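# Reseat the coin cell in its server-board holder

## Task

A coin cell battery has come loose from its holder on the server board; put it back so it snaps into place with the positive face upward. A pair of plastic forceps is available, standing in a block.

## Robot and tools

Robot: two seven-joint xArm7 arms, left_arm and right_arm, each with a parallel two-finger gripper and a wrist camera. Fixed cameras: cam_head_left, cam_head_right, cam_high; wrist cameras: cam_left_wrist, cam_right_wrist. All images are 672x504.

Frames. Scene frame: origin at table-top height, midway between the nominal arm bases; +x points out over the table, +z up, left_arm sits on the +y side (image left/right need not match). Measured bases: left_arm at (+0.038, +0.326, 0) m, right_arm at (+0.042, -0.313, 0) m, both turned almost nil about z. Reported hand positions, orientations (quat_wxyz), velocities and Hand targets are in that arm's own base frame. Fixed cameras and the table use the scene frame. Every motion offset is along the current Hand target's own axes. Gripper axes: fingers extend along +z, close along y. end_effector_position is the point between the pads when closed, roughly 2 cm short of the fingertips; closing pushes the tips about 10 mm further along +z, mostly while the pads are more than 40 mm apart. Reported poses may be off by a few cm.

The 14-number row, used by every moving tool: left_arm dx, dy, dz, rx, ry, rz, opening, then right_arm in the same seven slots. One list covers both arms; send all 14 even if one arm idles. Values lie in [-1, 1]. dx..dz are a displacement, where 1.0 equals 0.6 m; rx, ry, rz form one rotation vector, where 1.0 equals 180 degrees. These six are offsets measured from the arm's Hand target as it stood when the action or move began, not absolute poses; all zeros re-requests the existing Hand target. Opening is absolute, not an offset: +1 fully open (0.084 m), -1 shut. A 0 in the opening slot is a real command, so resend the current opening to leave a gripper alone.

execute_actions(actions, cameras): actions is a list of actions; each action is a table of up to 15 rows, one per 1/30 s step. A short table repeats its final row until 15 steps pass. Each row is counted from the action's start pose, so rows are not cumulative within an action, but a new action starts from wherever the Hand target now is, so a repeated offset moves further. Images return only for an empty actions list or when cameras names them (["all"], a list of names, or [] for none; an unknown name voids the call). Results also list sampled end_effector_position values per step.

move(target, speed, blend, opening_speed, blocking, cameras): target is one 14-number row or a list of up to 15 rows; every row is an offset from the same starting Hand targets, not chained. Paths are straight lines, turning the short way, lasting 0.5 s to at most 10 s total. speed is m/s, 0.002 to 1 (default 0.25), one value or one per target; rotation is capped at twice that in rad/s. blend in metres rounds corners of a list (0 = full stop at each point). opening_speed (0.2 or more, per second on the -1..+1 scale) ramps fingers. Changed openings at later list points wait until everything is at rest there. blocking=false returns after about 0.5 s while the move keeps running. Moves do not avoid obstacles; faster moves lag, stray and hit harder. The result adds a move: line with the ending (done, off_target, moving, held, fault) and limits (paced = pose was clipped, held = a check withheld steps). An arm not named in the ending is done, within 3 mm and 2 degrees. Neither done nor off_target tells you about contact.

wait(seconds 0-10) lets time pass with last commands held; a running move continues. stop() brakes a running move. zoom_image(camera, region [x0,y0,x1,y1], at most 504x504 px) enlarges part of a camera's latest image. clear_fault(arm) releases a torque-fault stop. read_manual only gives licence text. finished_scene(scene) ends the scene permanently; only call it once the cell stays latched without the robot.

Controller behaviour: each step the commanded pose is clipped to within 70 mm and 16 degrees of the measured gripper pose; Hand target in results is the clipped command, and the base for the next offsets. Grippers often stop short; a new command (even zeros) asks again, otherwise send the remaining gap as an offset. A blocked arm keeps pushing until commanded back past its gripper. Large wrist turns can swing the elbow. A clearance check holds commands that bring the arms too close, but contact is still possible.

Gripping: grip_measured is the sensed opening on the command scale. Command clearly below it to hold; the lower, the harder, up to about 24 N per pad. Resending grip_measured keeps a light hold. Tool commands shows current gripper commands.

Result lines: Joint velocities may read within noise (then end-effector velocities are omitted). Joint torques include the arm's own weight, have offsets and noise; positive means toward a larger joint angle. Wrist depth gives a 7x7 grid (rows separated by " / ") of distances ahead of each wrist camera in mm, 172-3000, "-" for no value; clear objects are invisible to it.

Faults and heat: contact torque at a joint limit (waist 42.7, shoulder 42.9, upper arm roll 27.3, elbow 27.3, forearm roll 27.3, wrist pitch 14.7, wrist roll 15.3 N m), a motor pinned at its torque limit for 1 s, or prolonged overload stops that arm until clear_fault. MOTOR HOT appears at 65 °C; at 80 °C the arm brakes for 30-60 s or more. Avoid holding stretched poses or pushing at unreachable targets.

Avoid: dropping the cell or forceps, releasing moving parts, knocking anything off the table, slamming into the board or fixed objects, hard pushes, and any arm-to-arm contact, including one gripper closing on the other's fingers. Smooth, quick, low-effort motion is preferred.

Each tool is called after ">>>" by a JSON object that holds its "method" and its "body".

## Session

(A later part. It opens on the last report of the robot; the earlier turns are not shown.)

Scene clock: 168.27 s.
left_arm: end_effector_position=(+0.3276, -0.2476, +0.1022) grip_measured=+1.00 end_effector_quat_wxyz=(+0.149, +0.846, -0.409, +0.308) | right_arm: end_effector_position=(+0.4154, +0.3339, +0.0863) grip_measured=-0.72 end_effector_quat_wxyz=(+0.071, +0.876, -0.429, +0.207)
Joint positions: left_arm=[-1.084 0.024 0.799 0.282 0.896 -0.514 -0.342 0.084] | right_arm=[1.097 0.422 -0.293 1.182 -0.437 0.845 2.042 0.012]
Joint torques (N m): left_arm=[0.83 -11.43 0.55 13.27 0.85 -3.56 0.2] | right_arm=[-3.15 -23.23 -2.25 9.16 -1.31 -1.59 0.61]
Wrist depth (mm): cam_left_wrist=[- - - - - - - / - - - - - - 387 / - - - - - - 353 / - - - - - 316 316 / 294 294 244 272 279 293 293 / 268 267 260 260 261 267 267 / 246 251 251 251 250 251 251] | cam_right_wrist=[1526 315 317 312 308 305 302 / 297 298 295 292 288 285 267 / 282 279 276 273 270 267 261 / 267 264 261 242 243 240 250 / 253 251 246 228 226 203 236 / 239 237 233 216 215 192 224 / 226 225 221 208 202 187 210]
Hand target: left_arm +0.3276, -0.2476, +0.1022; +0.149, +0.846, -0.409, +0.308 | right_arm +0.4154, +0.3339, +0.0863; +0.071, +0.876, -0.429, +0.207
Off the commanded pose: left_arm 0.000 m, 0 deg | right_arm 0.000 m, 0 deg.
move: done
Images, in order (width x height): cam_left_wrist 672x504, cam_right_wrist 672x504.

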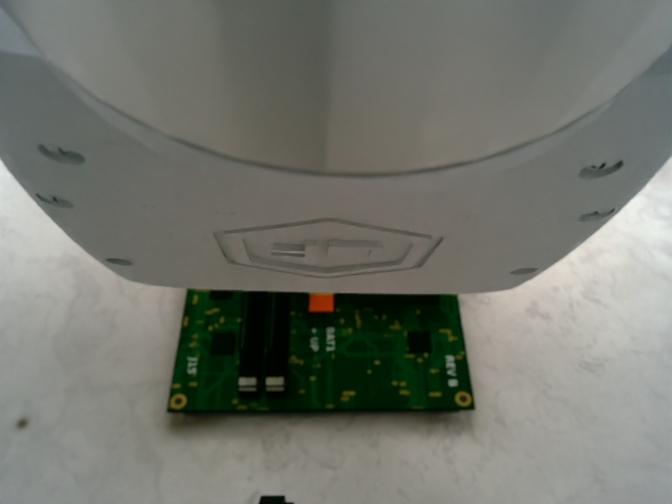

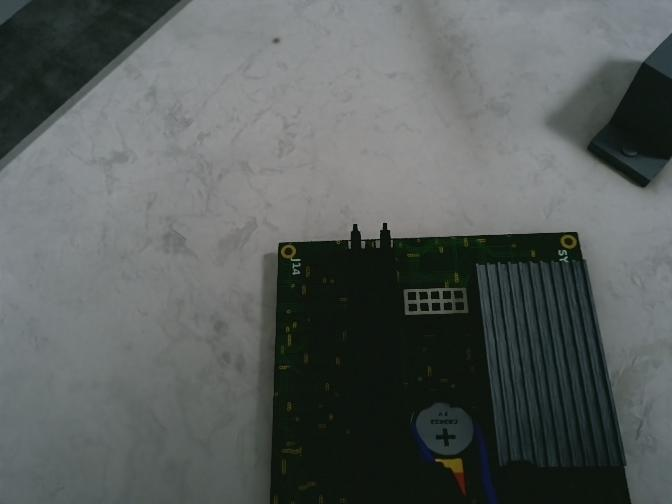

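>>> {"method": "move", "body": {"target": [0,0,0,0,0,0,1,-0.00106,0,0.00227,0,0,0,-0.7], "speed": 0.02, "cameras": ["cam_right_wrist"]}}

>>> {"method": "zoom_image", "body": {"camera": "cam_right_wrist", "region": [360, 350, 520, 504]}}

Scene clock: 170.27 s.
left_arm: end_effector_position=(+0.3276, -0.2476, +0.1022) grip_measured=+1.00 end_effector_quat_wxyz=(+0.149, +0.846, -0.409, +0.308) | right_arm: end_effector_position=(+0.4154, +0.3339, +0.0848) grip_measured=-0.72 end_effector_quat_wxyz=(+0.071, +0.876, -0.429, +0.207)
Joint positions: left_arm=[-1.084 0.024 0.799 0.282 0.896 -0.514 -0.342 0.084] | right_arm=[1.097 0.425 -0.293 1.182 -0.437 0.842 2.043 0.012]
Joint torques (N m): left_arm=[1.2 -11.6 0.62 13.06 0.85 -3.55 0.03] | right_arm=[-3.16 -23.21 -1.94 9.31 -1.36 -1.51 0.54]
Wrist depth (mm): cam_left_wrist=[- - - - - - - / - - - - - - 386 / - - - - - - 343 / - - - - - 316 316 / 287 286 244 272 279 293 293 / 268 268 260 260 261 267 267 / 246 251 251 251 250 250 250] | cam_right_wrist=[1546 313 314 311 306 303 300 / 295 297 293 290 286 283 266 / 281 277 274 272 268 265 260 / 265 262 259 240 241 239 249 / 252 250 245 227 224 203 235 / 238 236 232 215 211 192 223 / 225 223 220 207 201 186 209]
Hand target: left_arm +0.3276, -0.2476, +0.1022; +0.149, +0.846, -0.409, +0.308 | right_arm +0.4154, +0.3339, +0.0848; +0.071, +0.876, -0.429, +0.207
Off the commanded pose: left_arm 0.000 m, 0 deg | right_arm 0.000 m, 0 deg.
move: done
Images, in order (width x height): cam_right_wrist 672x504.

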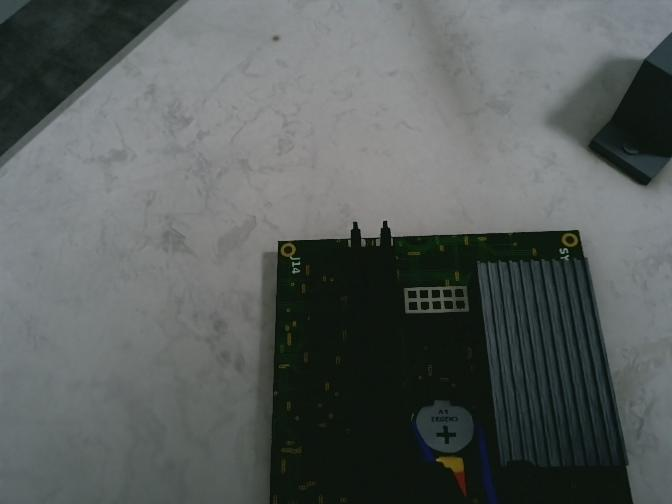

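Scaled by 3.150 from the camera's 672x504 image, which has a finer 960x720 frame.

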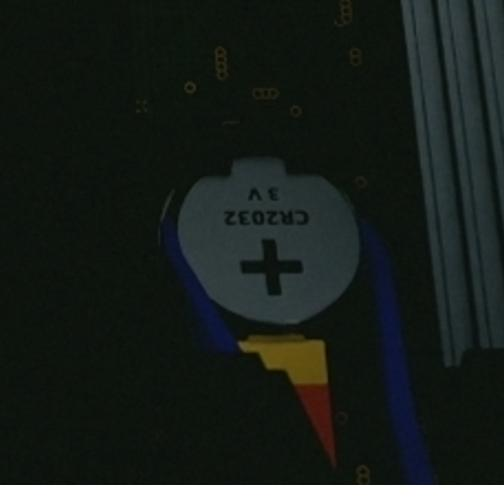

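>>> {"method": "move", "body": {"target": [0,0,0,0,0,0,1,-0.0005,0,0.0015,0,0,0,-0.7], "speed": 0.02, "cameras": ["cam_right_wrist"]}}

>>> {"method": "zoom_image", "body": {"camera": "cam_right_wrist", "region": [360, 350, 520, 504]}}

Scene clock: 172.57 s.
left_arm: end_effector_position=(+0.3276, -0.2476, +0.1022) grip_measured=+1.00 end_effector_quat_wxyz=(+0.149, +0.846, -0.409, +0.308) | right_arm: end_effector_position=(+0.4154, +0.3339, +0.0847) grip_measured=-0.72 end_effector_quat_wxyz=(+0.071, +0.876, -0.429, +0.207)
Joint positions: left_arm=[-1.084 0.024 0.799 0.282 0.896 -0.514 -0.342 0.084] | right_arm=[1.096 0.426 -0.293 1.182 -0.437 0.842 2.043 0.012]
Joint torques (N m): left_arm=[0.82 -11.6 0.71 12.97 1.08 -3.43 0.25] | right_arm=[-2.57 -26.15 -1.99 9.68 -1.15 -0.93 0.47]
Wrist depth (mm): cam_left_wrist=[- - - - - - - / - - - - - - 387 / - - - - - - 343 / - - - - - 316 316 / 287 287 244 272 279 293 293 / 268 267 260 260 262 267 267 / 246 251 251 251 251 250 250] | cam_right_wrist=[1550 313 314 310 306 303 300 / 295 297 293 289 286 283 265 / 280 277 274 271 268 265 260 / 265 261 259 240 241 238 249 / 252 249 245 227 224 203 235 / 238 235 231 215 211 192 222 / 224 223 220 207 201 185 208]
Hand target: left_arm +0.3276, -0.2476, +0.1022; +0.149, +0.846, -0.409, +0.308 | right_arm +0.4154, +0.3339, +0.0847; +0.071, +0.876, -0.429, +0.207 (not the last commanded pose)
Off the commanded pose: left_arm 0.000 m, 0 deg | right_arm 0.001 m, 0 deg.
move: held (right_arm; a check stopped the path); limits=held
pose unreachable (right arm): on one or more control steps of this call, first in action 0 (counted from 0), this arm could not follow its commanded pose, so it was not sent that pose on those steps. It may still have moved: this result reports where it is.
cause: moving toward the commanded pose would bring a part of the arm too close to another arm (a part of this arm just beyond joint 6 (wrist pitch) and a part of the left arm just beyond its joint 7 (wrist roll), at the place that arm is still heading or pushing toward).
Images, in order (width x height): cam_right_wrist 672x504.

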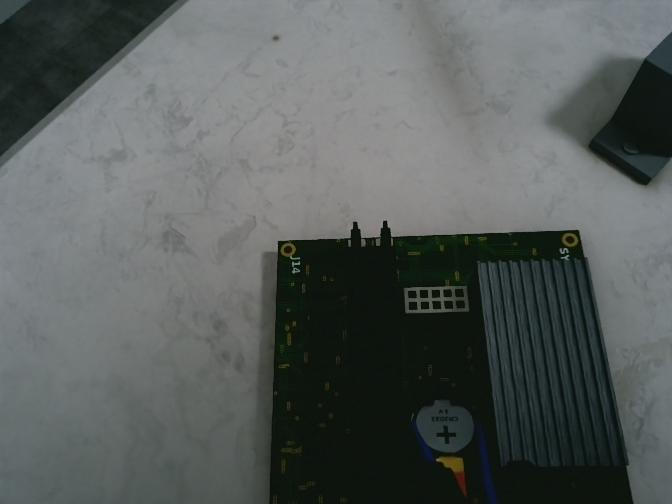

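Scaled by 3.150 from the camera's 672x504 image, which has a finer 960x720 frame.

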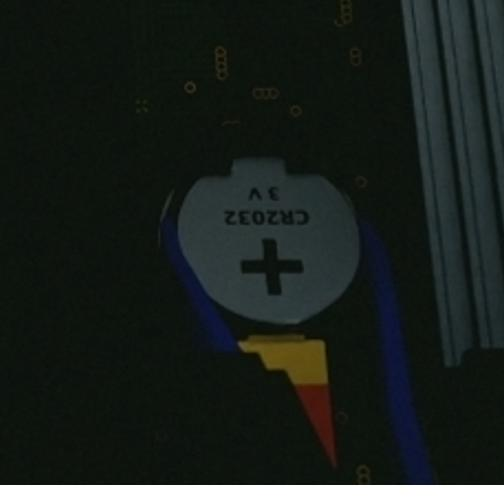

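>>> {"method": "move", "body": {"target": [0,0,-0.05,0,0,0,1,0,0,0,0,0,0,-0.645], "speed": 0.06, "opening_speed": 0.2, "cameras": ["cam_right_wrist"]}}

>>> {"method": "zoom_image", "body": {"camera": "cam_right_wrist", "region": [360, 350, 520, 504]}}

Scene clock: 175.73 s.
left_arm: end_effector_position=(+0.3156, -0.2325, +0.1252) grip_measured=+1.00 end_effector_quat_wxyz=(+0.149, +0.846, -0.409, +0.308) | right_arm: end_effector_position=(+0.4154, +0.3339, +0.0847) grip_measured=-0.67 end_effector_quat_wxyz=(+0.071, +0.876, -0.429, +0.207)
Joint positions: left_arm=[-1.057 -0.201 0.833 0.227 0.994 -0.34 -0.339 0.084] | right_arm=[1.096 0.426 -0.293 1.182 -0.437 0.842 2.043 0.015]
Joint torques (N m): left_arm=[-1.58 -12.61 -0.44 14.52 1.28 -2.05 -0.52] | right_arm=[0.14 -25.99 -1.87 10.58 -0.25 -0.65 -0.09]
Wrist depth (mm): cam_left_wrist=[- - - - - - 485 / - - - - - - 423 / - - - - - 376 386 / - - - - - 346 346 / 322 321 293 300 306 321 321 / 293 293 286 286 286 292 292 / 275 269 274 274 274 274 274] | cam_right_wrist=[1543 312 314 310 307 303 300 / 295 296 293 289 286 283 266 / 280 277 274 271 268 266 260 / 265 262 259 240 241 238 249 / 252 249 244 227 224 203 235 / 238 236 231 215 211 192 222 / 225 223 220 207 201 186 208]
Hand target: left_arm +0.3157, -0.2325, +0.1252; +0.149, +0.846, -0.409, +0.308 | right_arm +0.4154, +0.3339, +0.0847; +0.071, +0.876, -0.429, +0.207
Off the commanded pose: left_arm 0.000 m, 0 deg | right_arm 0.000 m, 0 deg.
move: done
Images, in order (width x height): cam_right_wrist 672x504.

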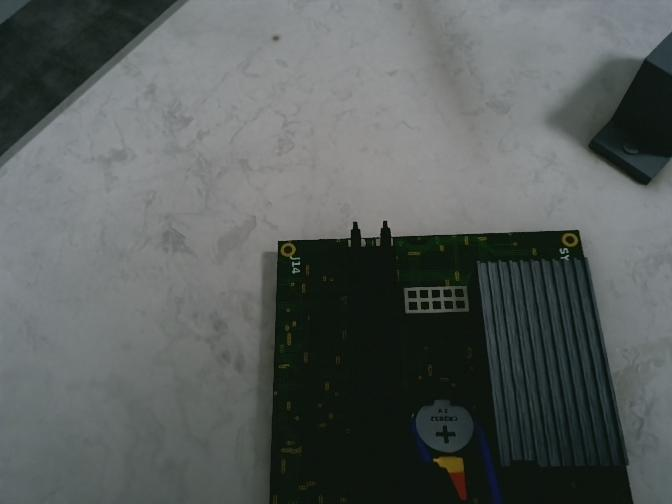

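Scaled by 3.150 from the camera's 672x504 image, which has a finer 960x720 frame.

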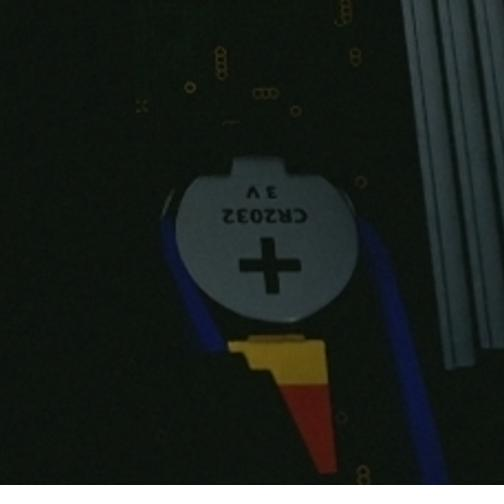

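>>> {"method": "move", "body": {"target": [0,0,0,0,0,0,1,0,0,0,0,0,0,-0.62], "opening_speed": 0.2, "cameras": ["cam_right_wrist"]}}

>>> {"method": "zoom_image", "body": {"camera": "cam_right_wrist", "region": [360, 350, 520, 504]}}

Scene clock: 177.33 s.
left_arm: end_effector_position=(+0.3157, -0.2325, +0.1252) grip_measured=+1.00 end_effector_quat_wxyz=(+0.149, +0.846, -0.409, +0.308) | right_arm: end_effector_position=(+0.4154, +0.3339, +0.0847) grip_measured=-0.64 end_effector_quat_wxyz=(+0.071, +0.876, -0.429, +0.207)
Joint positions: left_arm=[-1.057 -0.201 0.833 0.227 0.994 -0.34 -0.339 0.084] | right_arm=[1.096 0.426 -0.293 1.182 -0.437 0.842 2.043 0.016]
Joint torques (N m): left_arm=[-1.55 -12.68 -0.65 14.65 1.16 -1.9 -0.65] | right_arm=[0.09 -24.65 -1.88 10.64 0.09 -0.77 -0.12]
Wrist depth (mm): cam_left_wrist=[- - - - - - 485 / - - - - - - 423 / - - - - - 376 387 / - - - - - 347 345 / 321 321 293 299 306 321 320 / 293 293 286 286 286 292 292 / 275 269 274 274 274 274 274] | cam_right_wrist=[1546 312 314 311 306 303 300 / 295 296 293 289 286 283 266 / 280 277 274 271 268 265 260 / 265 262 259 240 241 238 249 / 252 249 245 227 224 203 235 / 238 236 232 215 211 192 223 / 225 223 220 207 202 186 209]
Hand target: left_arm +0.3157, -0.2325, +0.1252; +0.149, +0.846, -0.409, +0.308 | right_arm +0.4154, +0.3339, +0.0847; +0.071, +0.876, -0.429, +0.207
Off the commanded pose: left_arm 0.000 m, 0 deg | right_arm 0.000 m, 0 deg.
move: done
Images, in order (width x height): cam_right_wrist 672x504.

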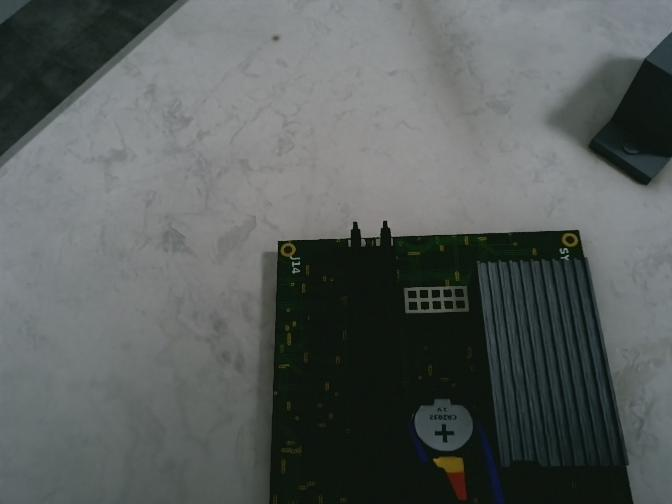

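Scaled by 3.150 from the camera's 672x504 image, which has a finer 960x720 frame.

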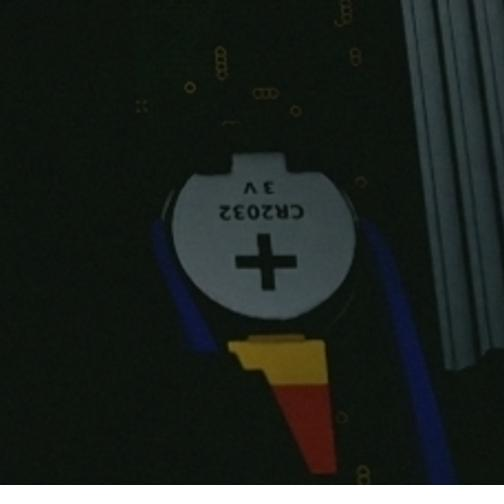

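>>> {"method": "move", "body": {"target": [0,0,0,0,0,0,1,0.0028,0,-0.00605,0,0,0,-0.62], "speed": 0.02, "cameras": ["cam_right_wrist"]}}

>>> {"method": "zoom_image", "body": {"camera": "cam_right_wrist", "region": [360, 350, 520, 504]}}

Scene clock: 180.23 s.
left_arm: end_effector_position=(+0.3157, -0.2325, +0.1252) grip_measured=+1.00 end_effector_quat_wxyz=(+0.149, +0.846, -0.409, +0.308) | right_arm: end_effector_position=(+0.4153, +0.3338, +0.0887) grip_measured=-0.64 end_effector_quat_wxyz=(+0.071, +0.876, -0.429, +0.207)
Joint positions: left_arm=[-1.057 -0.201 0.833 0.227 0.994 -0.34 -0.339 0.084] | right_arm=[1.097 0.418 -0.293 1.183 -0.437 0.85 2.04 0.016]
Joint torques (N m): left_arm=[-1.12 -12.89 -0.6 14.75 1.3 -2.05 -0.66] | right_arm=[2.78 -26.58 -1.49 11.72 1.21 -0.6 -0.31]
Wrist depth (mm): cam_left_wrist=[- - - - - - 485 / - - - - - - 423 / - - - - - 375 387 / - - - - - 346 345 / 321 321 293 299 306 320 321 / 293 293 286 286 286 292 292 / 274 269 274 274 274 274 273] | cam_right_wrist=[1529 317 320 315 311 307 305 / 300 301 298 295 291 287 270 / 285 282 278 276 273 270 264 / 270 266 264 247 245 242 253 / 256 254 248 231 228 206 239 / 242 240 235 219 221 195 226 / 228 227 223 210 205 189 212]
Hand target: left_arm +0.3157, -0.2325, +0.1252; +0.149, +0.846, -0.409, +0.308 | right_arm +0.4152, +0.3338, +0.0887; +0.071, +0.876, -0.429, +0.207
Off the commanded pose: left_arm 0.000 m, 0 deg | right_arm 0.000 m, 0 deg.
move: done
Images, in order (width x height): cam_right_wrist 672x504.

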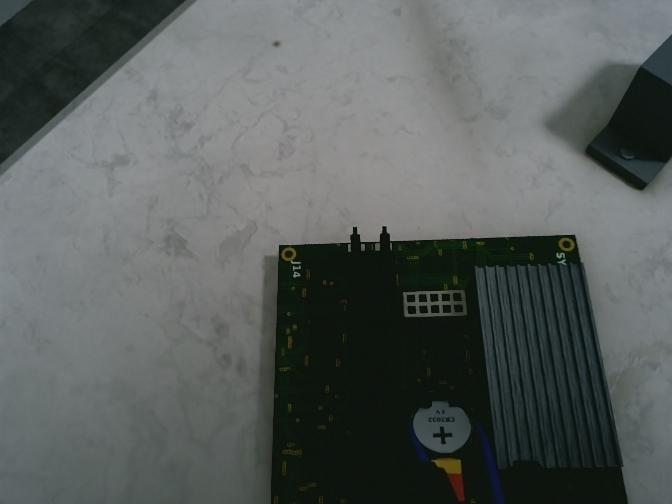

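Scaled by 3.150 from the camera's 672x504 image, which has a finer 960x720 frame.

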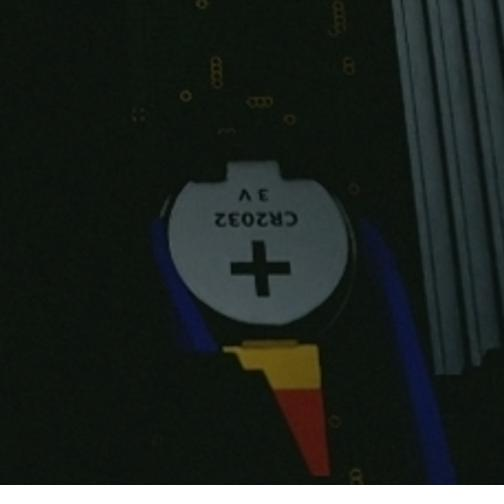

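>>> {"method": "move", "body": {"target": [[0,0,0,0,0,0,1,0.0085,0,-0.0181,0,0,0,-0.62],[0,0,0,0,0,0,1,0.072,0,-0.0093,0,-0.1556,0,-0.62],[0,0,0,0,0,0,1,0.072,0,-0.0093,0,-0.1556,0,-0.95]], "speed": [0.08,0.12,0.1], "blend": [0.001,0,0], "cameras": ["cam_right_wrist","cam_left_wrist"]}}

>>> {"method": "zoom_image", "body": {"camera": "cam_right_wrist", "region": [360, 350, 520, 504]}}

>>> {"method": "zoom_image", "body": {"camera": "cam_left_wrist", "region": [260, 150, 400, 330]}}

Scene clock: 185.10 s.
left_arm: end_effector_position=(+0.3157, -0.2325, +0.1252) grip_measured=+1.00 end_effector_quat_wxyz=(+0.149, +0.846, -0.409, +0.308) | right_arm: end_effector_position=(+0.4372, +0.3043, +0.1121) grip_measured=-0.87 end_effector_quat_wxyz=(-0.035, +0.900, -0.434, -0.011)
Joint positions: left_arm=[-1.057 -0.201 0.833 0.227 0.994 -0.34 -0.339 0.084] | right_arm=[0.741 0.309 -0.16 1.145 0.144 0.797 1.388 0.006]
Joint torques (N m): left_arm=[-1.42 -12.67 -0.59 14.4 1.17 -2.01 -0.59] | right_arm=[-3.12 -22.58 -0.11 12.24 1.23 -1.26 -0.2]
Wrist depth (mm): cam_left_wrist=[1732 - 187 186 187 469 484 / 411 425 - 227 424 404 423 / 388 387 359 315 376 387 387 / 347 346 331 312 322 346 346 / 321 322 292 300 307 321 321 / 293 293 286 286 286 292 292 / 274 269 274 274 274 274 274] | cam_right_wrist=[241 239 236 234 233 231 229 / 242 240 238 236 234 232 230 / 244 242 240 237 235 233 232 / 245 243 241 227 225 223 233 / 247 245 243 229 227 201 234 / 248 246 244 230 227 203 236 / 250 248 246 232 - 204 238]
Hand target: left_arm +0.3157, -0.2325, +0.1252; +0.149, +0.846, -0.409, +0.308 | right_arm +0.4372, +0.3043, +0.1121; -0.035, +0.900, -0.434, -0.011
Off the commanded pose: left_arm 0.000 m, 0 deg | right_arm 0.000 m, 0 deg.
move: done
Images, in order (width x height): cam_left_wrist 672x504, cam_right_wrist 672x504.

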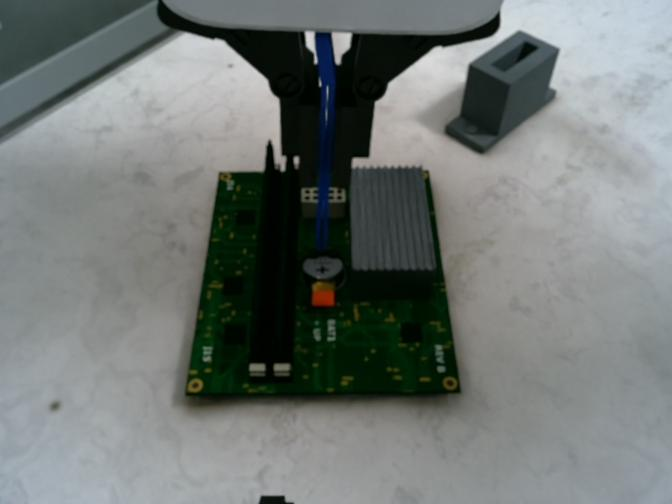

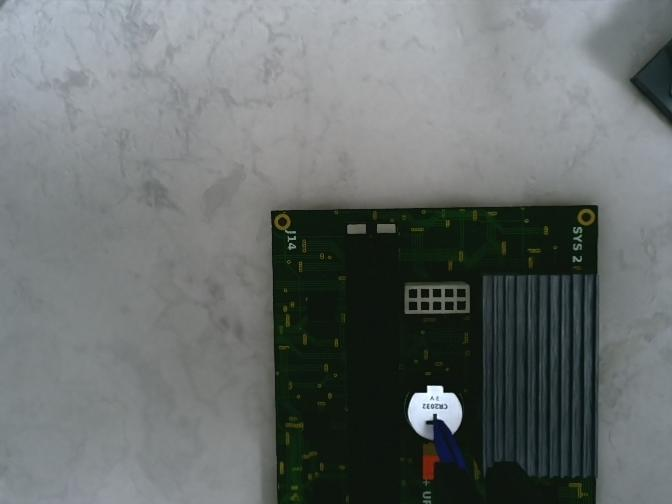

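Scaled by 3.150 from the camera's 672x504 image, which has a finer 960x720 frame.

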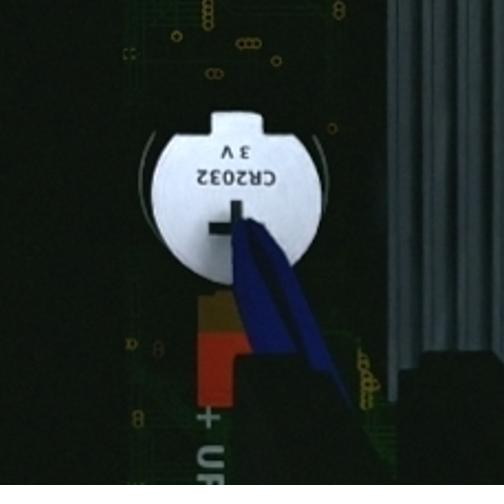

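Scaled by 2.800 from the camera's 672x504 image, which has a finer 960x720 frame.

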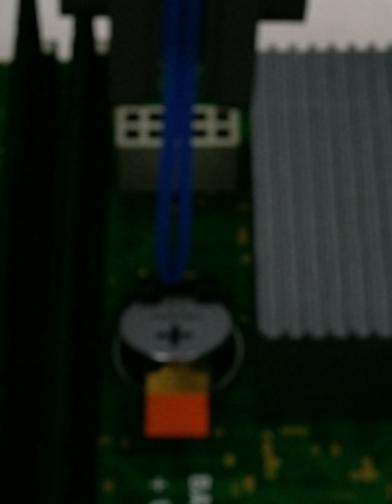

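>>> {"method": "move", "body": {"target": [0,0,0,0,0,0,1,-0.01197,0.0013,0.01063,0,0,0,-1], "speed": 0.05, "cameras": ["cam_right_wrist","cam_left_wrist"]}}

>>> {"method": "zoom_image", "body": {"camera": "cam_right_wrist", "region": [370, 370, 500, 504]}}

>>> {"method": "zoom_image", "body": {"camera": "cam_left_wrist", "region": [280, 220, 370, 330]}}

Scene clock: 190.37 s.
left_arm: end_effector_position=(+0.3157, -0.2325, +0.1252) grip_measured=+1.00 end_effector_quat_wxyz=(+0.149, +0.846, -0.409, +0.308) | right_arm: end_effector_position=(+0.4322, +0.3098, +0.1061) grip_measured=-0.87 end_effector_quat_wxyz=(-0.035, +0.900, -0.434, -0.011)
Joint positions: left_arm=[-1.057 -0.201 0.833 0.227 0.994 -0.34 -0.339 0.084] | right_arm=[0.75 0.316 -0.155 1.135 0.145 0.779 1.401 0.006]
Joint torques (N m): left_arm=[-1.52 -12.73 -0.85 14.55 1.03 -1.91 -0.58] | right_arm=[2.76 -22.96 0.14 9.82 1.36 -2.2 0.52]
Wrist depth (mm): cam_left_wrist=[- 179 178 178 179 452 485 / 412 425 215 218 411 405 423 / 387 388 377 246 375 387 386 / 346 347 331 310 322 346 346 / 322 322 293 300 307 320 321 / 293 293 286 286 286 292 292 / 275 269 274 275 274 274 274] | cam_right_wrist=[234 233 231 229 227 225 223 / 236 234 232 230 228 226 224 / 237 236 234 231 229 227 226 / 239 238 235 194 219 206 227 / 241 239 237 193 221 195 228 / 242 240 238 196 216 197 230 / 244 242 240 226 - 221 231]
Hand target: left_arm +0.3157, -0.2325, +0.1252; +0.149, +0.846, -0.409, +0.308 | right_arm +0.4321, +0.3099, +0.1060; -0.035, +0.900, -0.434, -0.011
Off the commanded pose: left_arm 0.000 m, 0 deg | right_arm 0.000 m, 0 deg.
move: done
Images, in order (width x height): cam_left_wrist 672x504, cam_right_wrist 672x504.

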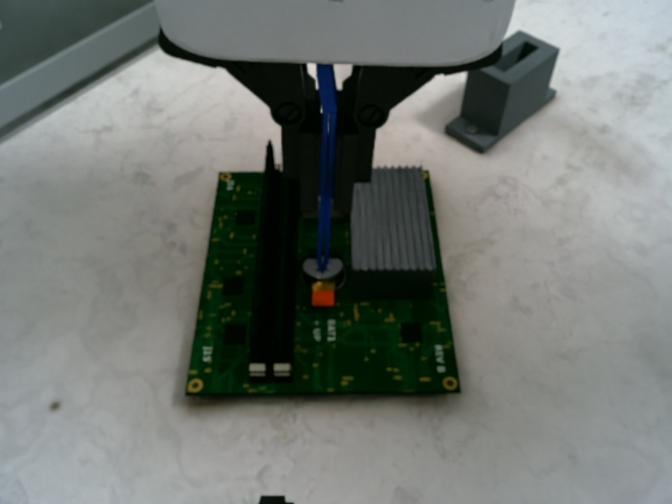

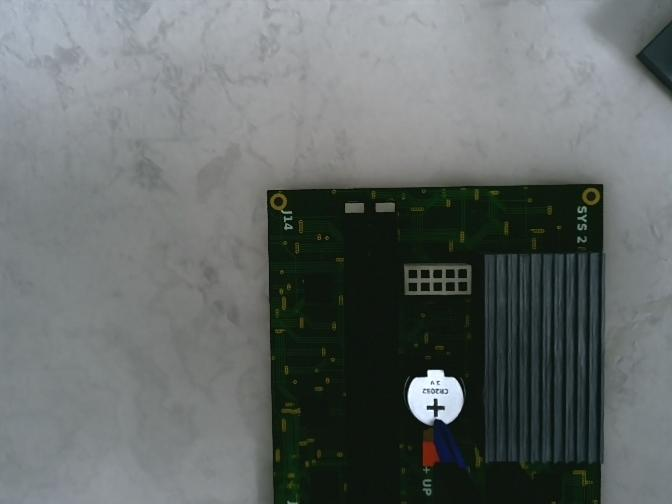

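Scaled by 3.761 from the camera's 672x504 image, which has a finer 960x720 frame.

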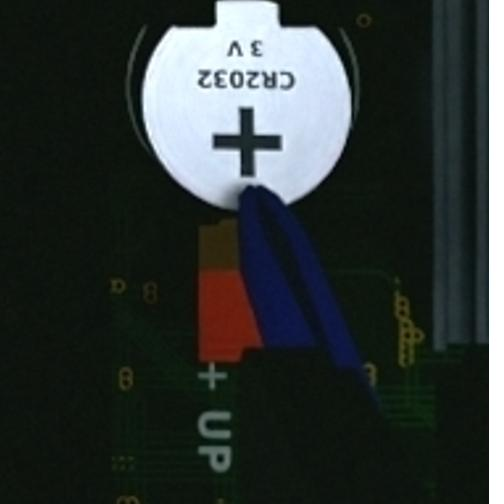

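Scaled by 4.582 from the camera's 672x504 image, which has a finer 960x720 frame.

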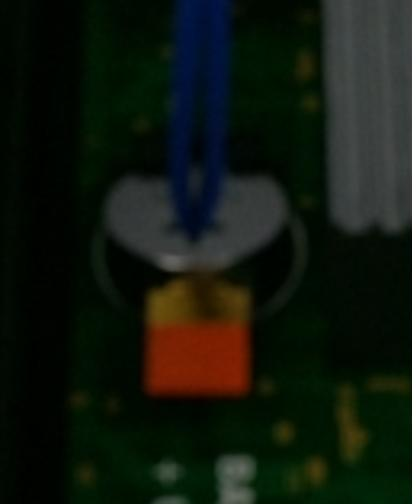

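>>> {"method": "move", "body": {"target": [0,0,0,0,0,0,1,0,0,0.00917,0,0,0,-1], "speed": 0.03, "cameras": ["cam_right_wrist","cam_left_wrist"]}}

>>> {"method": "zoom_image", "body": {"camera": "cam_right_wrist", "region": [370, 370, 500, 504]}}

>>> {"method": "zoom_image", "body": {"camera": "cam_left_wrist", "region": [280, 220, 370, 330]}}

Scene clock: 193.17 s.
left_arm: end_effector_position=(+0.3157, -0.2325, +0.1252) grip_measured=+1.00 end_effector_quat_wxyz=(+0.149, +0.846, -0.409, +0.308) | right_arm: end_effector_position=(+0.4322, +0.3103, +0.1007) grip_measured=-0.87 end_effector_quat_wxyz=(-0.035, +0.900, -0.434, -0.011)
Joint positions: left_arm=[-1.057 -0.201 0.833 0.227 0.994 -0.34 -0.339 0.084] | right_arm=[0.75 0.326 -0.153 1.132 0.148 0.766 1.399 0.006]
Joint torques (N m): left_arm=[-1.37 -12.68 -0.83 14.51 1.05 -2.07 -0.45] | right_arm=[-3.64 -17.39 -0.16 7.45 1.29 -1.57 -0.3]
Wrist depth (mm): cam_left_wrist=[- 179 182 178 182 452 485 / 411 426 215 221 410 404 423 / 388 387 - 246 375 386 386 / 347 347 331 306 323 346 346 / 321 321 293 299 306 320 320 / 293 293 286 286 286 292 292 / 275 269 275 274 274 274 274] | cam_right_wrist=[229 227 225 223 222 220 218 / 231 229 227 225 223 221 219 / 232 231 228 226 223 221 221 / 234 232 230 216 213 199 222 / 235 233 231 216 215 189 223 / 237 235 233 219 211 190 225 / 239 237 235 220 - 192 226]
Hand target: left_arm +0.3157, -0.2325, +0.1252; +0.149, +0.846, -0.409, +0.308 | right_arm +0.4322, +0.3102, +0.1006; -0.035, +0.900, -0.434, -0.011
Off the commanded pose: left_arm 0.000 m, 0 deg | right_arm 0.000 m, 0 deg.
move: done
Images, in order (width x height): cam_left_wrist 672x504, cam_right_wrist 672x504.

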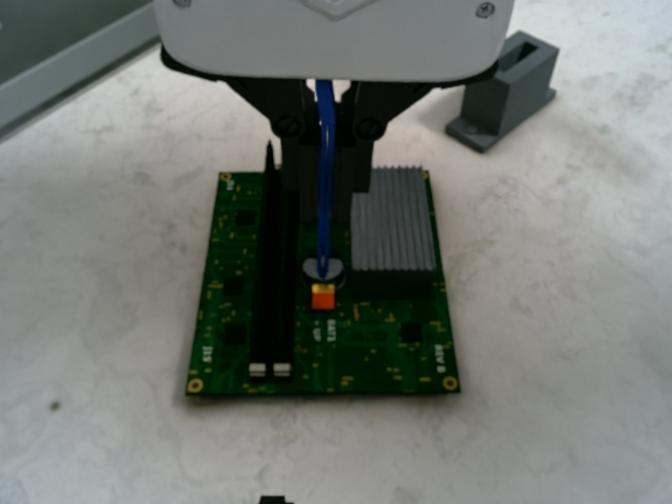

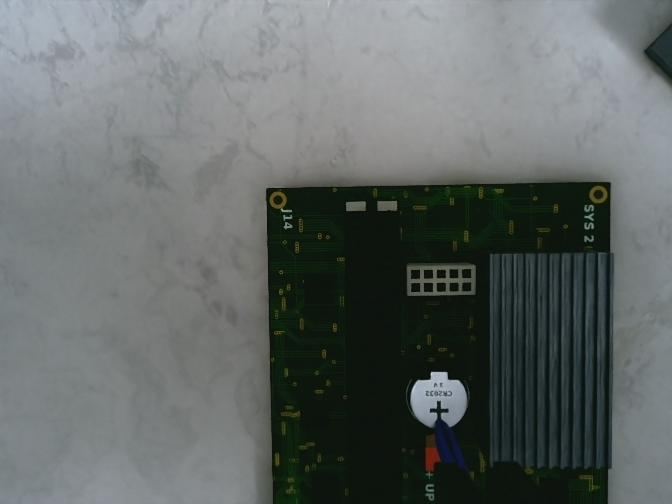

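Scaled by 3.761 from the camera's 672x504 image, which has a finer 960x720 frame.

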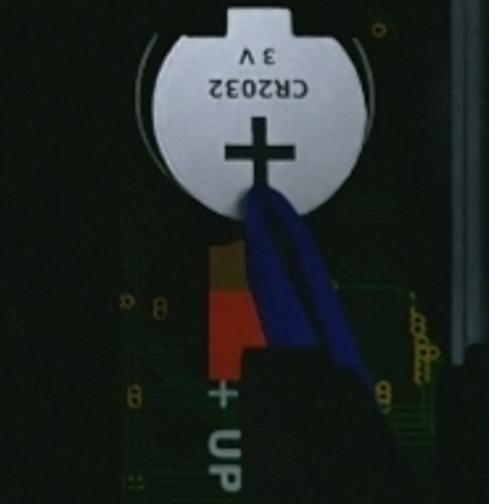

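Scaled by 4.582 from the camera's 672x504 image, which has a finer 960x720 frame.

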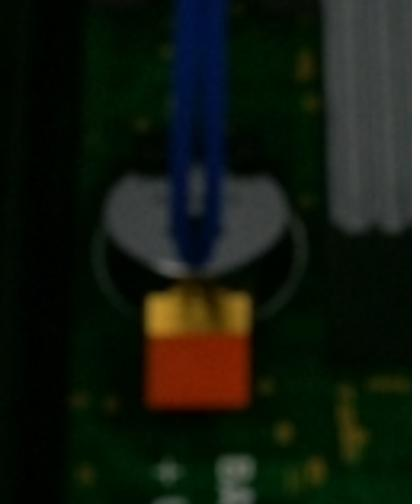

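>>> {"method": "move", "body": {"target": [0,0,0,0,0,0,1,0,0,0.0045,0,0,0,-1], "speed": 0.02, "cameras": ["cam_right_wrist","cam_left_wrist"]}}

>>> {"method": "zoom_image", "body": {"camera": "cam_right_wrist", "region": [370, 370, 500, 504]}}

>>> {"method": "zoom_image", "body": {"camera": "cam_left_wrist", "region": [280, 220, 370, 330]}}

Scene clock: 195.30 s.
left_arm: end_effector_position=(+0.3157, -0.2325, +0.1252) grip_measured=+1.00 end_effector_quat_wxyz=(+0.149, +0.846, -0.409, +0.308) | right_arm: end_effector_position=(+0.4322, +0.3104, +0.0979) grip_measured=-0.87 end_effector_quat_wxyz=(-0.035, +0.900, -0.434, -0.011)
Joint positions: left_arm=[-1.057 -0.201 0.833 0.227 0.994 -0.34 -0.339 0.084] | right_arm=[0.75 0.331 -0.153 1.131 0.15 0.76 1.398 0.006]
Joint torques (N m): left_arm=[-1.34 -12.85 -0.59 14.33 1.12 -2.16 -0.61] | right_arm=[-3.71 -20.93 -0.39 8.82 1.32 -2.04 -0.2]
Wrist depth (mm): cam_left_wrist=[- 180 182 179 182 452 485 / 411 425 215 221 402 400 423 / 387 387 - 246 376 387 386 / 347 347 331 307 322 346 346 / 322 321 293 299 307 321 320 / 293 293 286 286 286 292 292 / 274 269 275 274 274 274 274] | cam_right_wrist=[226 224 222 221 219 217 215 / 228 226 224 222 220 218 217 / 230 228 226 223 220 219 218 / 231 229 227 213 210 196 219 / 232 230 228 213 212 187 220 / 234 232 230 215 209 188 222 / 236 234 232 217 - 190 224]
Hand target: left_arm +0.3157, -0.2325, +0.1252; +0.149, +0.846, -0.409, +0.308 | right_arm +0.4322, +0.3104, +0.0979; -0.035, +0.900, -0.434, -0.011
Off the commanded pose: left_arm 0.000 m, 0 deg | right_arm 0.000 m, 0 deg.
move: done
Images, in order (width x height): cam_left_wrist 672x504, cam_right_wrist 672x504.

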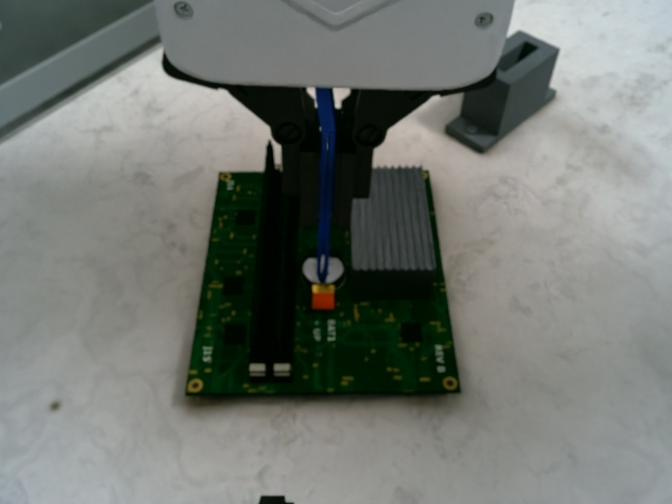

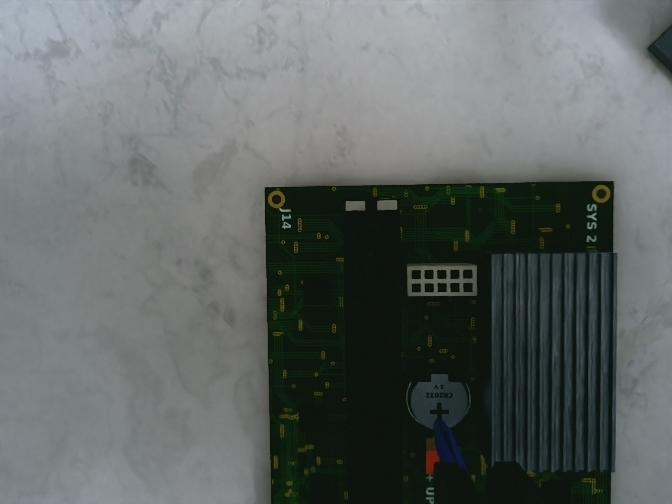

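Scaled by 3.761 from the camera's 672x504 image, which has a finer 960x720 frame.

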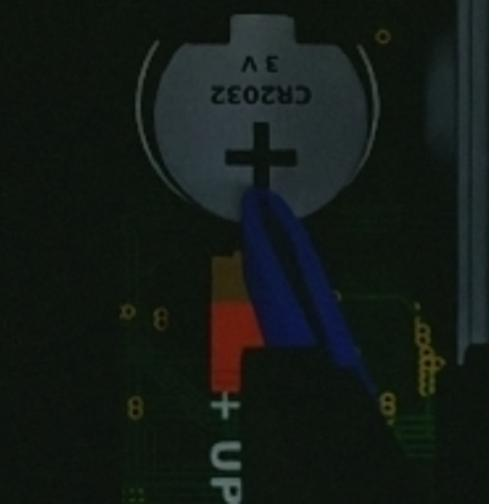

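Scaled by 4.582 from the camera's 672x504 image, which has a finer 960x720 frame.

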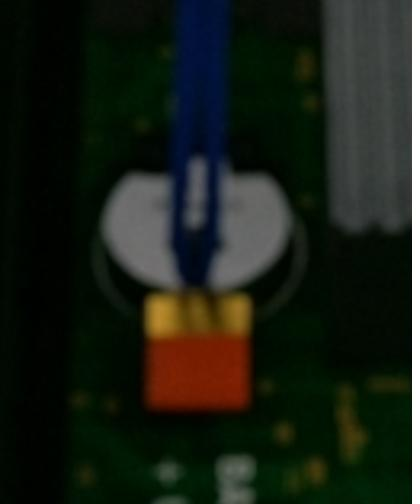

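>>> {"method": "move", "body": {"target": [0,0,0,0,0,0,1,-0.0006,0,0.003,0,0,0,-1], "speed": 0.02, "cameras": ["cam_right_wrist","cam_left_wrist"]}}

>>> {"method": "zoom_image", "body": {"camera": "cam_right_wrist", "region": [370, 370, 500, 504]}}

>>> {"method": "zoom_image", "body": {"camera": "cam_left_wrist", "region": [280, 220, 370, 330]}}

Scene clock: 197.80 s.
left_arm: end_effector_position=(+0.3157, -0.2325, +0.1252) grip_measured=+1.00 end_effector_quat_wxyz=(+0.149, +0.846, -0.409, +0.308) | right_arm: end_effector_position=(+0.4321, +0.3110, +0.0963) grip_measured=-0.87 end_effector_quat_wxyz=(-0.035, +0.900, -0.434, -0.011)
Joint positions: left_arm=[-1.057 -0.201 0.833 0.227 0.994 -0.34 -0.339 0.084] | right_arm=[0.75 0.334 -0.152 1.13 0.151 0.755 1.398 0.006]
Joint torques (N m): left_arm=[-1.58 -12.84 -0.65 14.62 1.04 -2.15 -0.56] | right_arm=[1.63 -9.2 -0.33 3.38 1.06 -0.31 0.33]
Wrist depth (mm): cam_left_wrist=[- 180 182 178 182 452 486 / 411 412 214 216 402 401 423 / 387 387 - 238 375 386 386 / 347 347 330 307 323 346 346 / 322 321 293 299 306 321 321 / 294 293 286 286 286 292 292 / 275 269 275 274 274 274 274] | cam_right_wrist=[226 224 222 219 218 216 214 / 227 225 223 221 219 217 216 / 228 226 224 222 220 218 217 / 230 228 226 212 209 189 217 / 232 229 227 212 212 186 218 / 233 231 229 215 209 187 220 / 235 233 231 216 205 189 221]
Hand target: left_arm +0.3157, -0.2325, +0.1252; +0.149, +0.846, -0.409, +0.308 | right_arm +0.4320, +0.3109, +0.0961; -0.035, +0.900, -0.434, -0.011
Off the commanded pose: left_arm 0.000 m, 0 deg | right_arm 0.000 m, 0 deg.
move: done
Images, in order (width x height): cam_left_wrist 672x504, cam_right_wrist 672x504.

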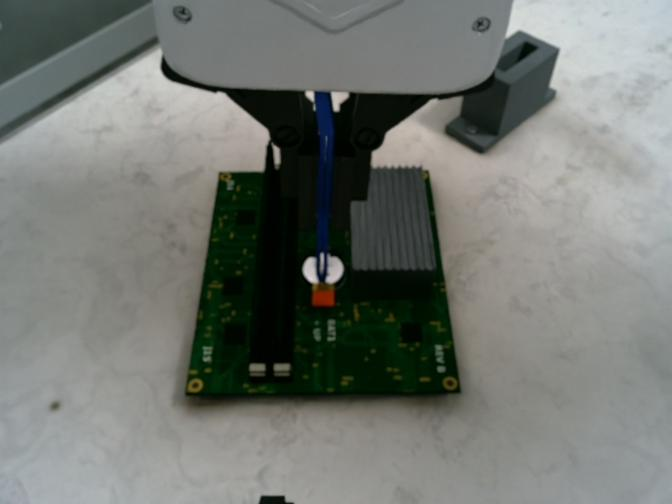

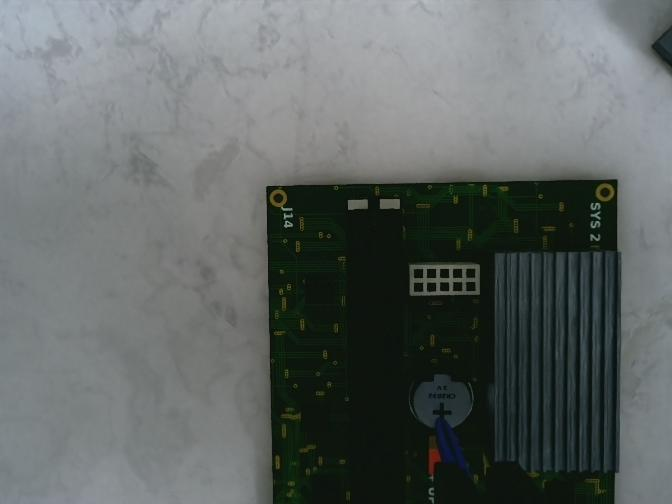

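Scaled by 3.761 from the camera's 672x504 image, which has a finer 960x720 frame.

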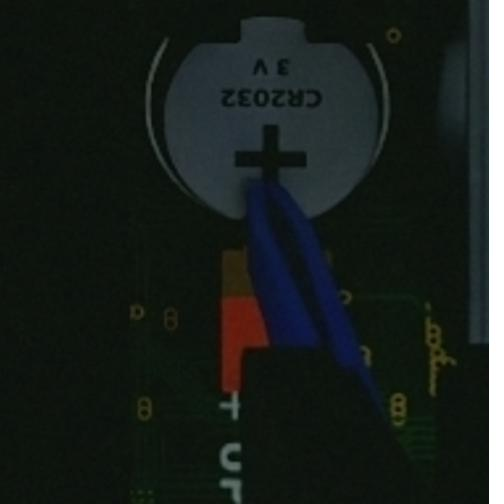

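Scaled by 4.582 from the camera's 672x504 image, which has a finer 960x720 frame.

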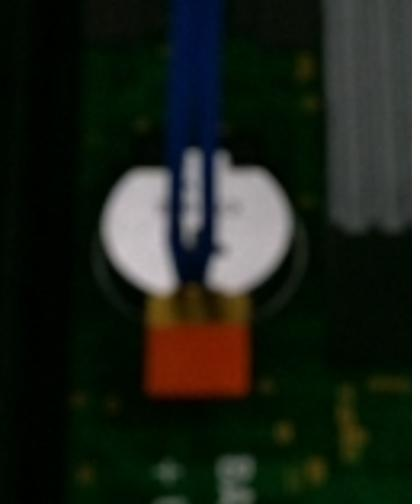

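>>> {"method": "move", "body": {"target": [0,0,0,0,0,0,1,0,0,-0.02,0,0,0,-1], "speed": 0.04, "cameras": ["cam_right_wrist","cam_left_wrist"]}}

>>> {"method": "zoom_image", "body": {"camera": "cam_right_wrist", "region": [370, 370, 500, 504]}}

>>> {"method": "zoom_image", "body": {"camera": "cam_left_wrist", "region": [280, 220, 370, 330]}}

Scene clock: 200.57 s.
left_arm: end_effector_position=(+0.3157, -0.2325, +0.1252) grip_measured=+1.00 end_effector_quat_wxyz=(+0.149, +0.846, -0.409, +0.308) | right_arm: end_effector_position=(+0.4319, +0.3100, +0.1080) grip_measured=-0.87 end_effector_quat_wxyz=(-0.035, +0.900, -0.434, -0.011)
Joint positions: left_arm=[-1.057 -0.201 0.833 0.227 0.994 -0.34 -0.339 0.084] | right_arm=[0.751 0.312 -0.155 1.136 0.144 0.784 1.403 0.006]
Joint torques (N m): left_arm=[-1.64 -12.4 -0.56 14.49 1.31 -2.07 -0.55] | right_arm=[2.86 -26.13 -2.05 12.15 -1.15 -1.15 0.61]
Wrist depth (mm): cam_left_wrist=[- 178 178 177 179 469 485 / 412 425 215 218 410 405 423 / 387 387 359 247 375 387 387 / 347 346 331 310 322 346 346 / 321 322 293 299 307 321 320 / 293 293 286 286 286 292 292 / 275 269 274 274 274 274 274] | cam_right_wrist=[236 234 232 230 228 227 225 / 238 236 234 232 230 228 226 / 240 237 236 233 230 228 228 / 241 239 237 196 221 199 229 / 243 241 238 194 223 197 230 / 245 242 240 196 220 199 232 / 246 244 242 228 - 223 233]
Hand target: left_arm +0.3157, -0.2325, +0.1252; +0.149, +0.846, -0.409, +0.308 | right_arm +0.4319, +0.3100, +0.1081; -0.035, +0.900, -0.434, -0.011
Off the commanded pose: left_arm 0.000 m, 0 deg | right_arm 0.000 m, 0 deg.
move: done
Images, in order (width x height): cam_left_wrist 672x504, cam_right_wrist 672x504.

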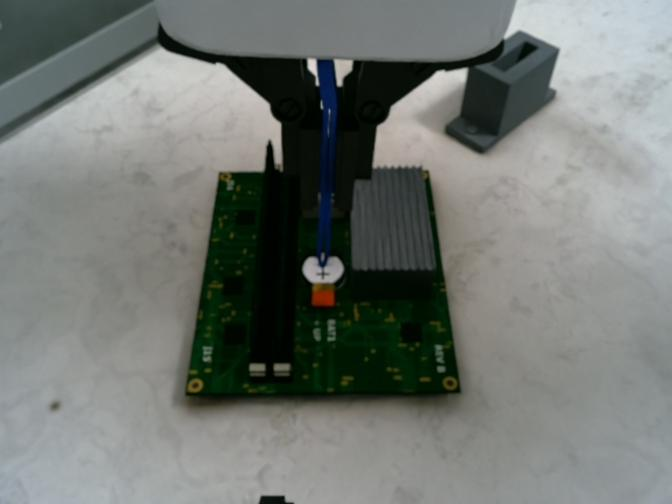

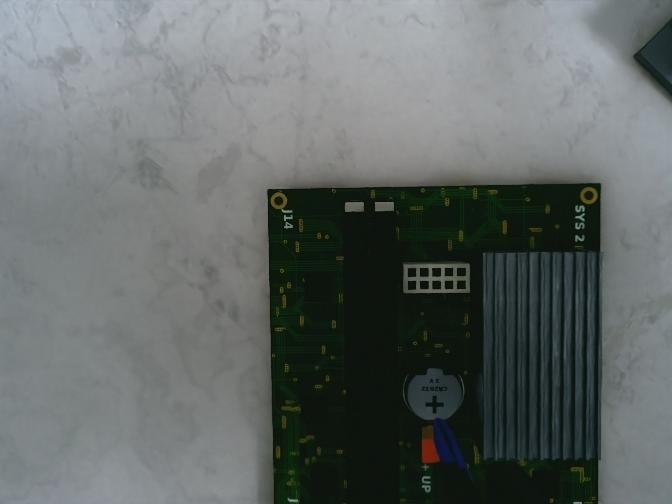

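Scaled by 3.761 from the camera's 672x504 image, which has a finer 960x720 frame.

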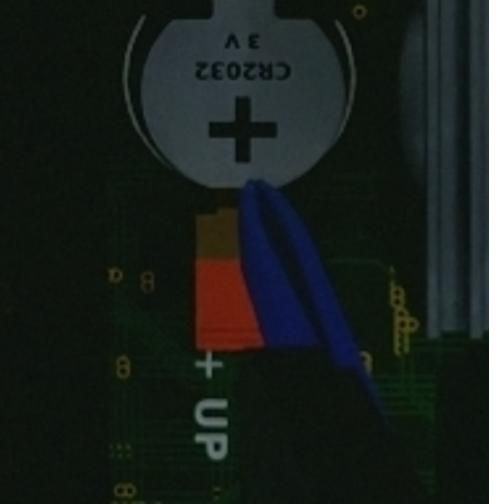

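Scaled by 4.582 from the camera's 672x504 image, which has a finer 960x720 frame.

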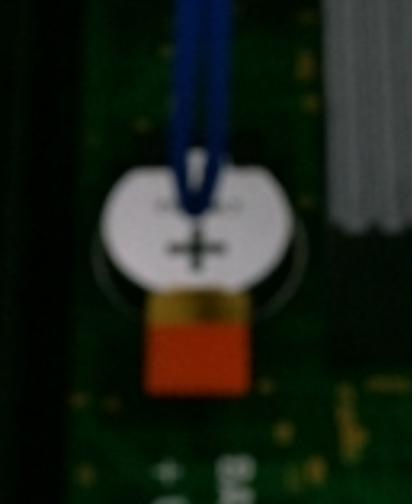

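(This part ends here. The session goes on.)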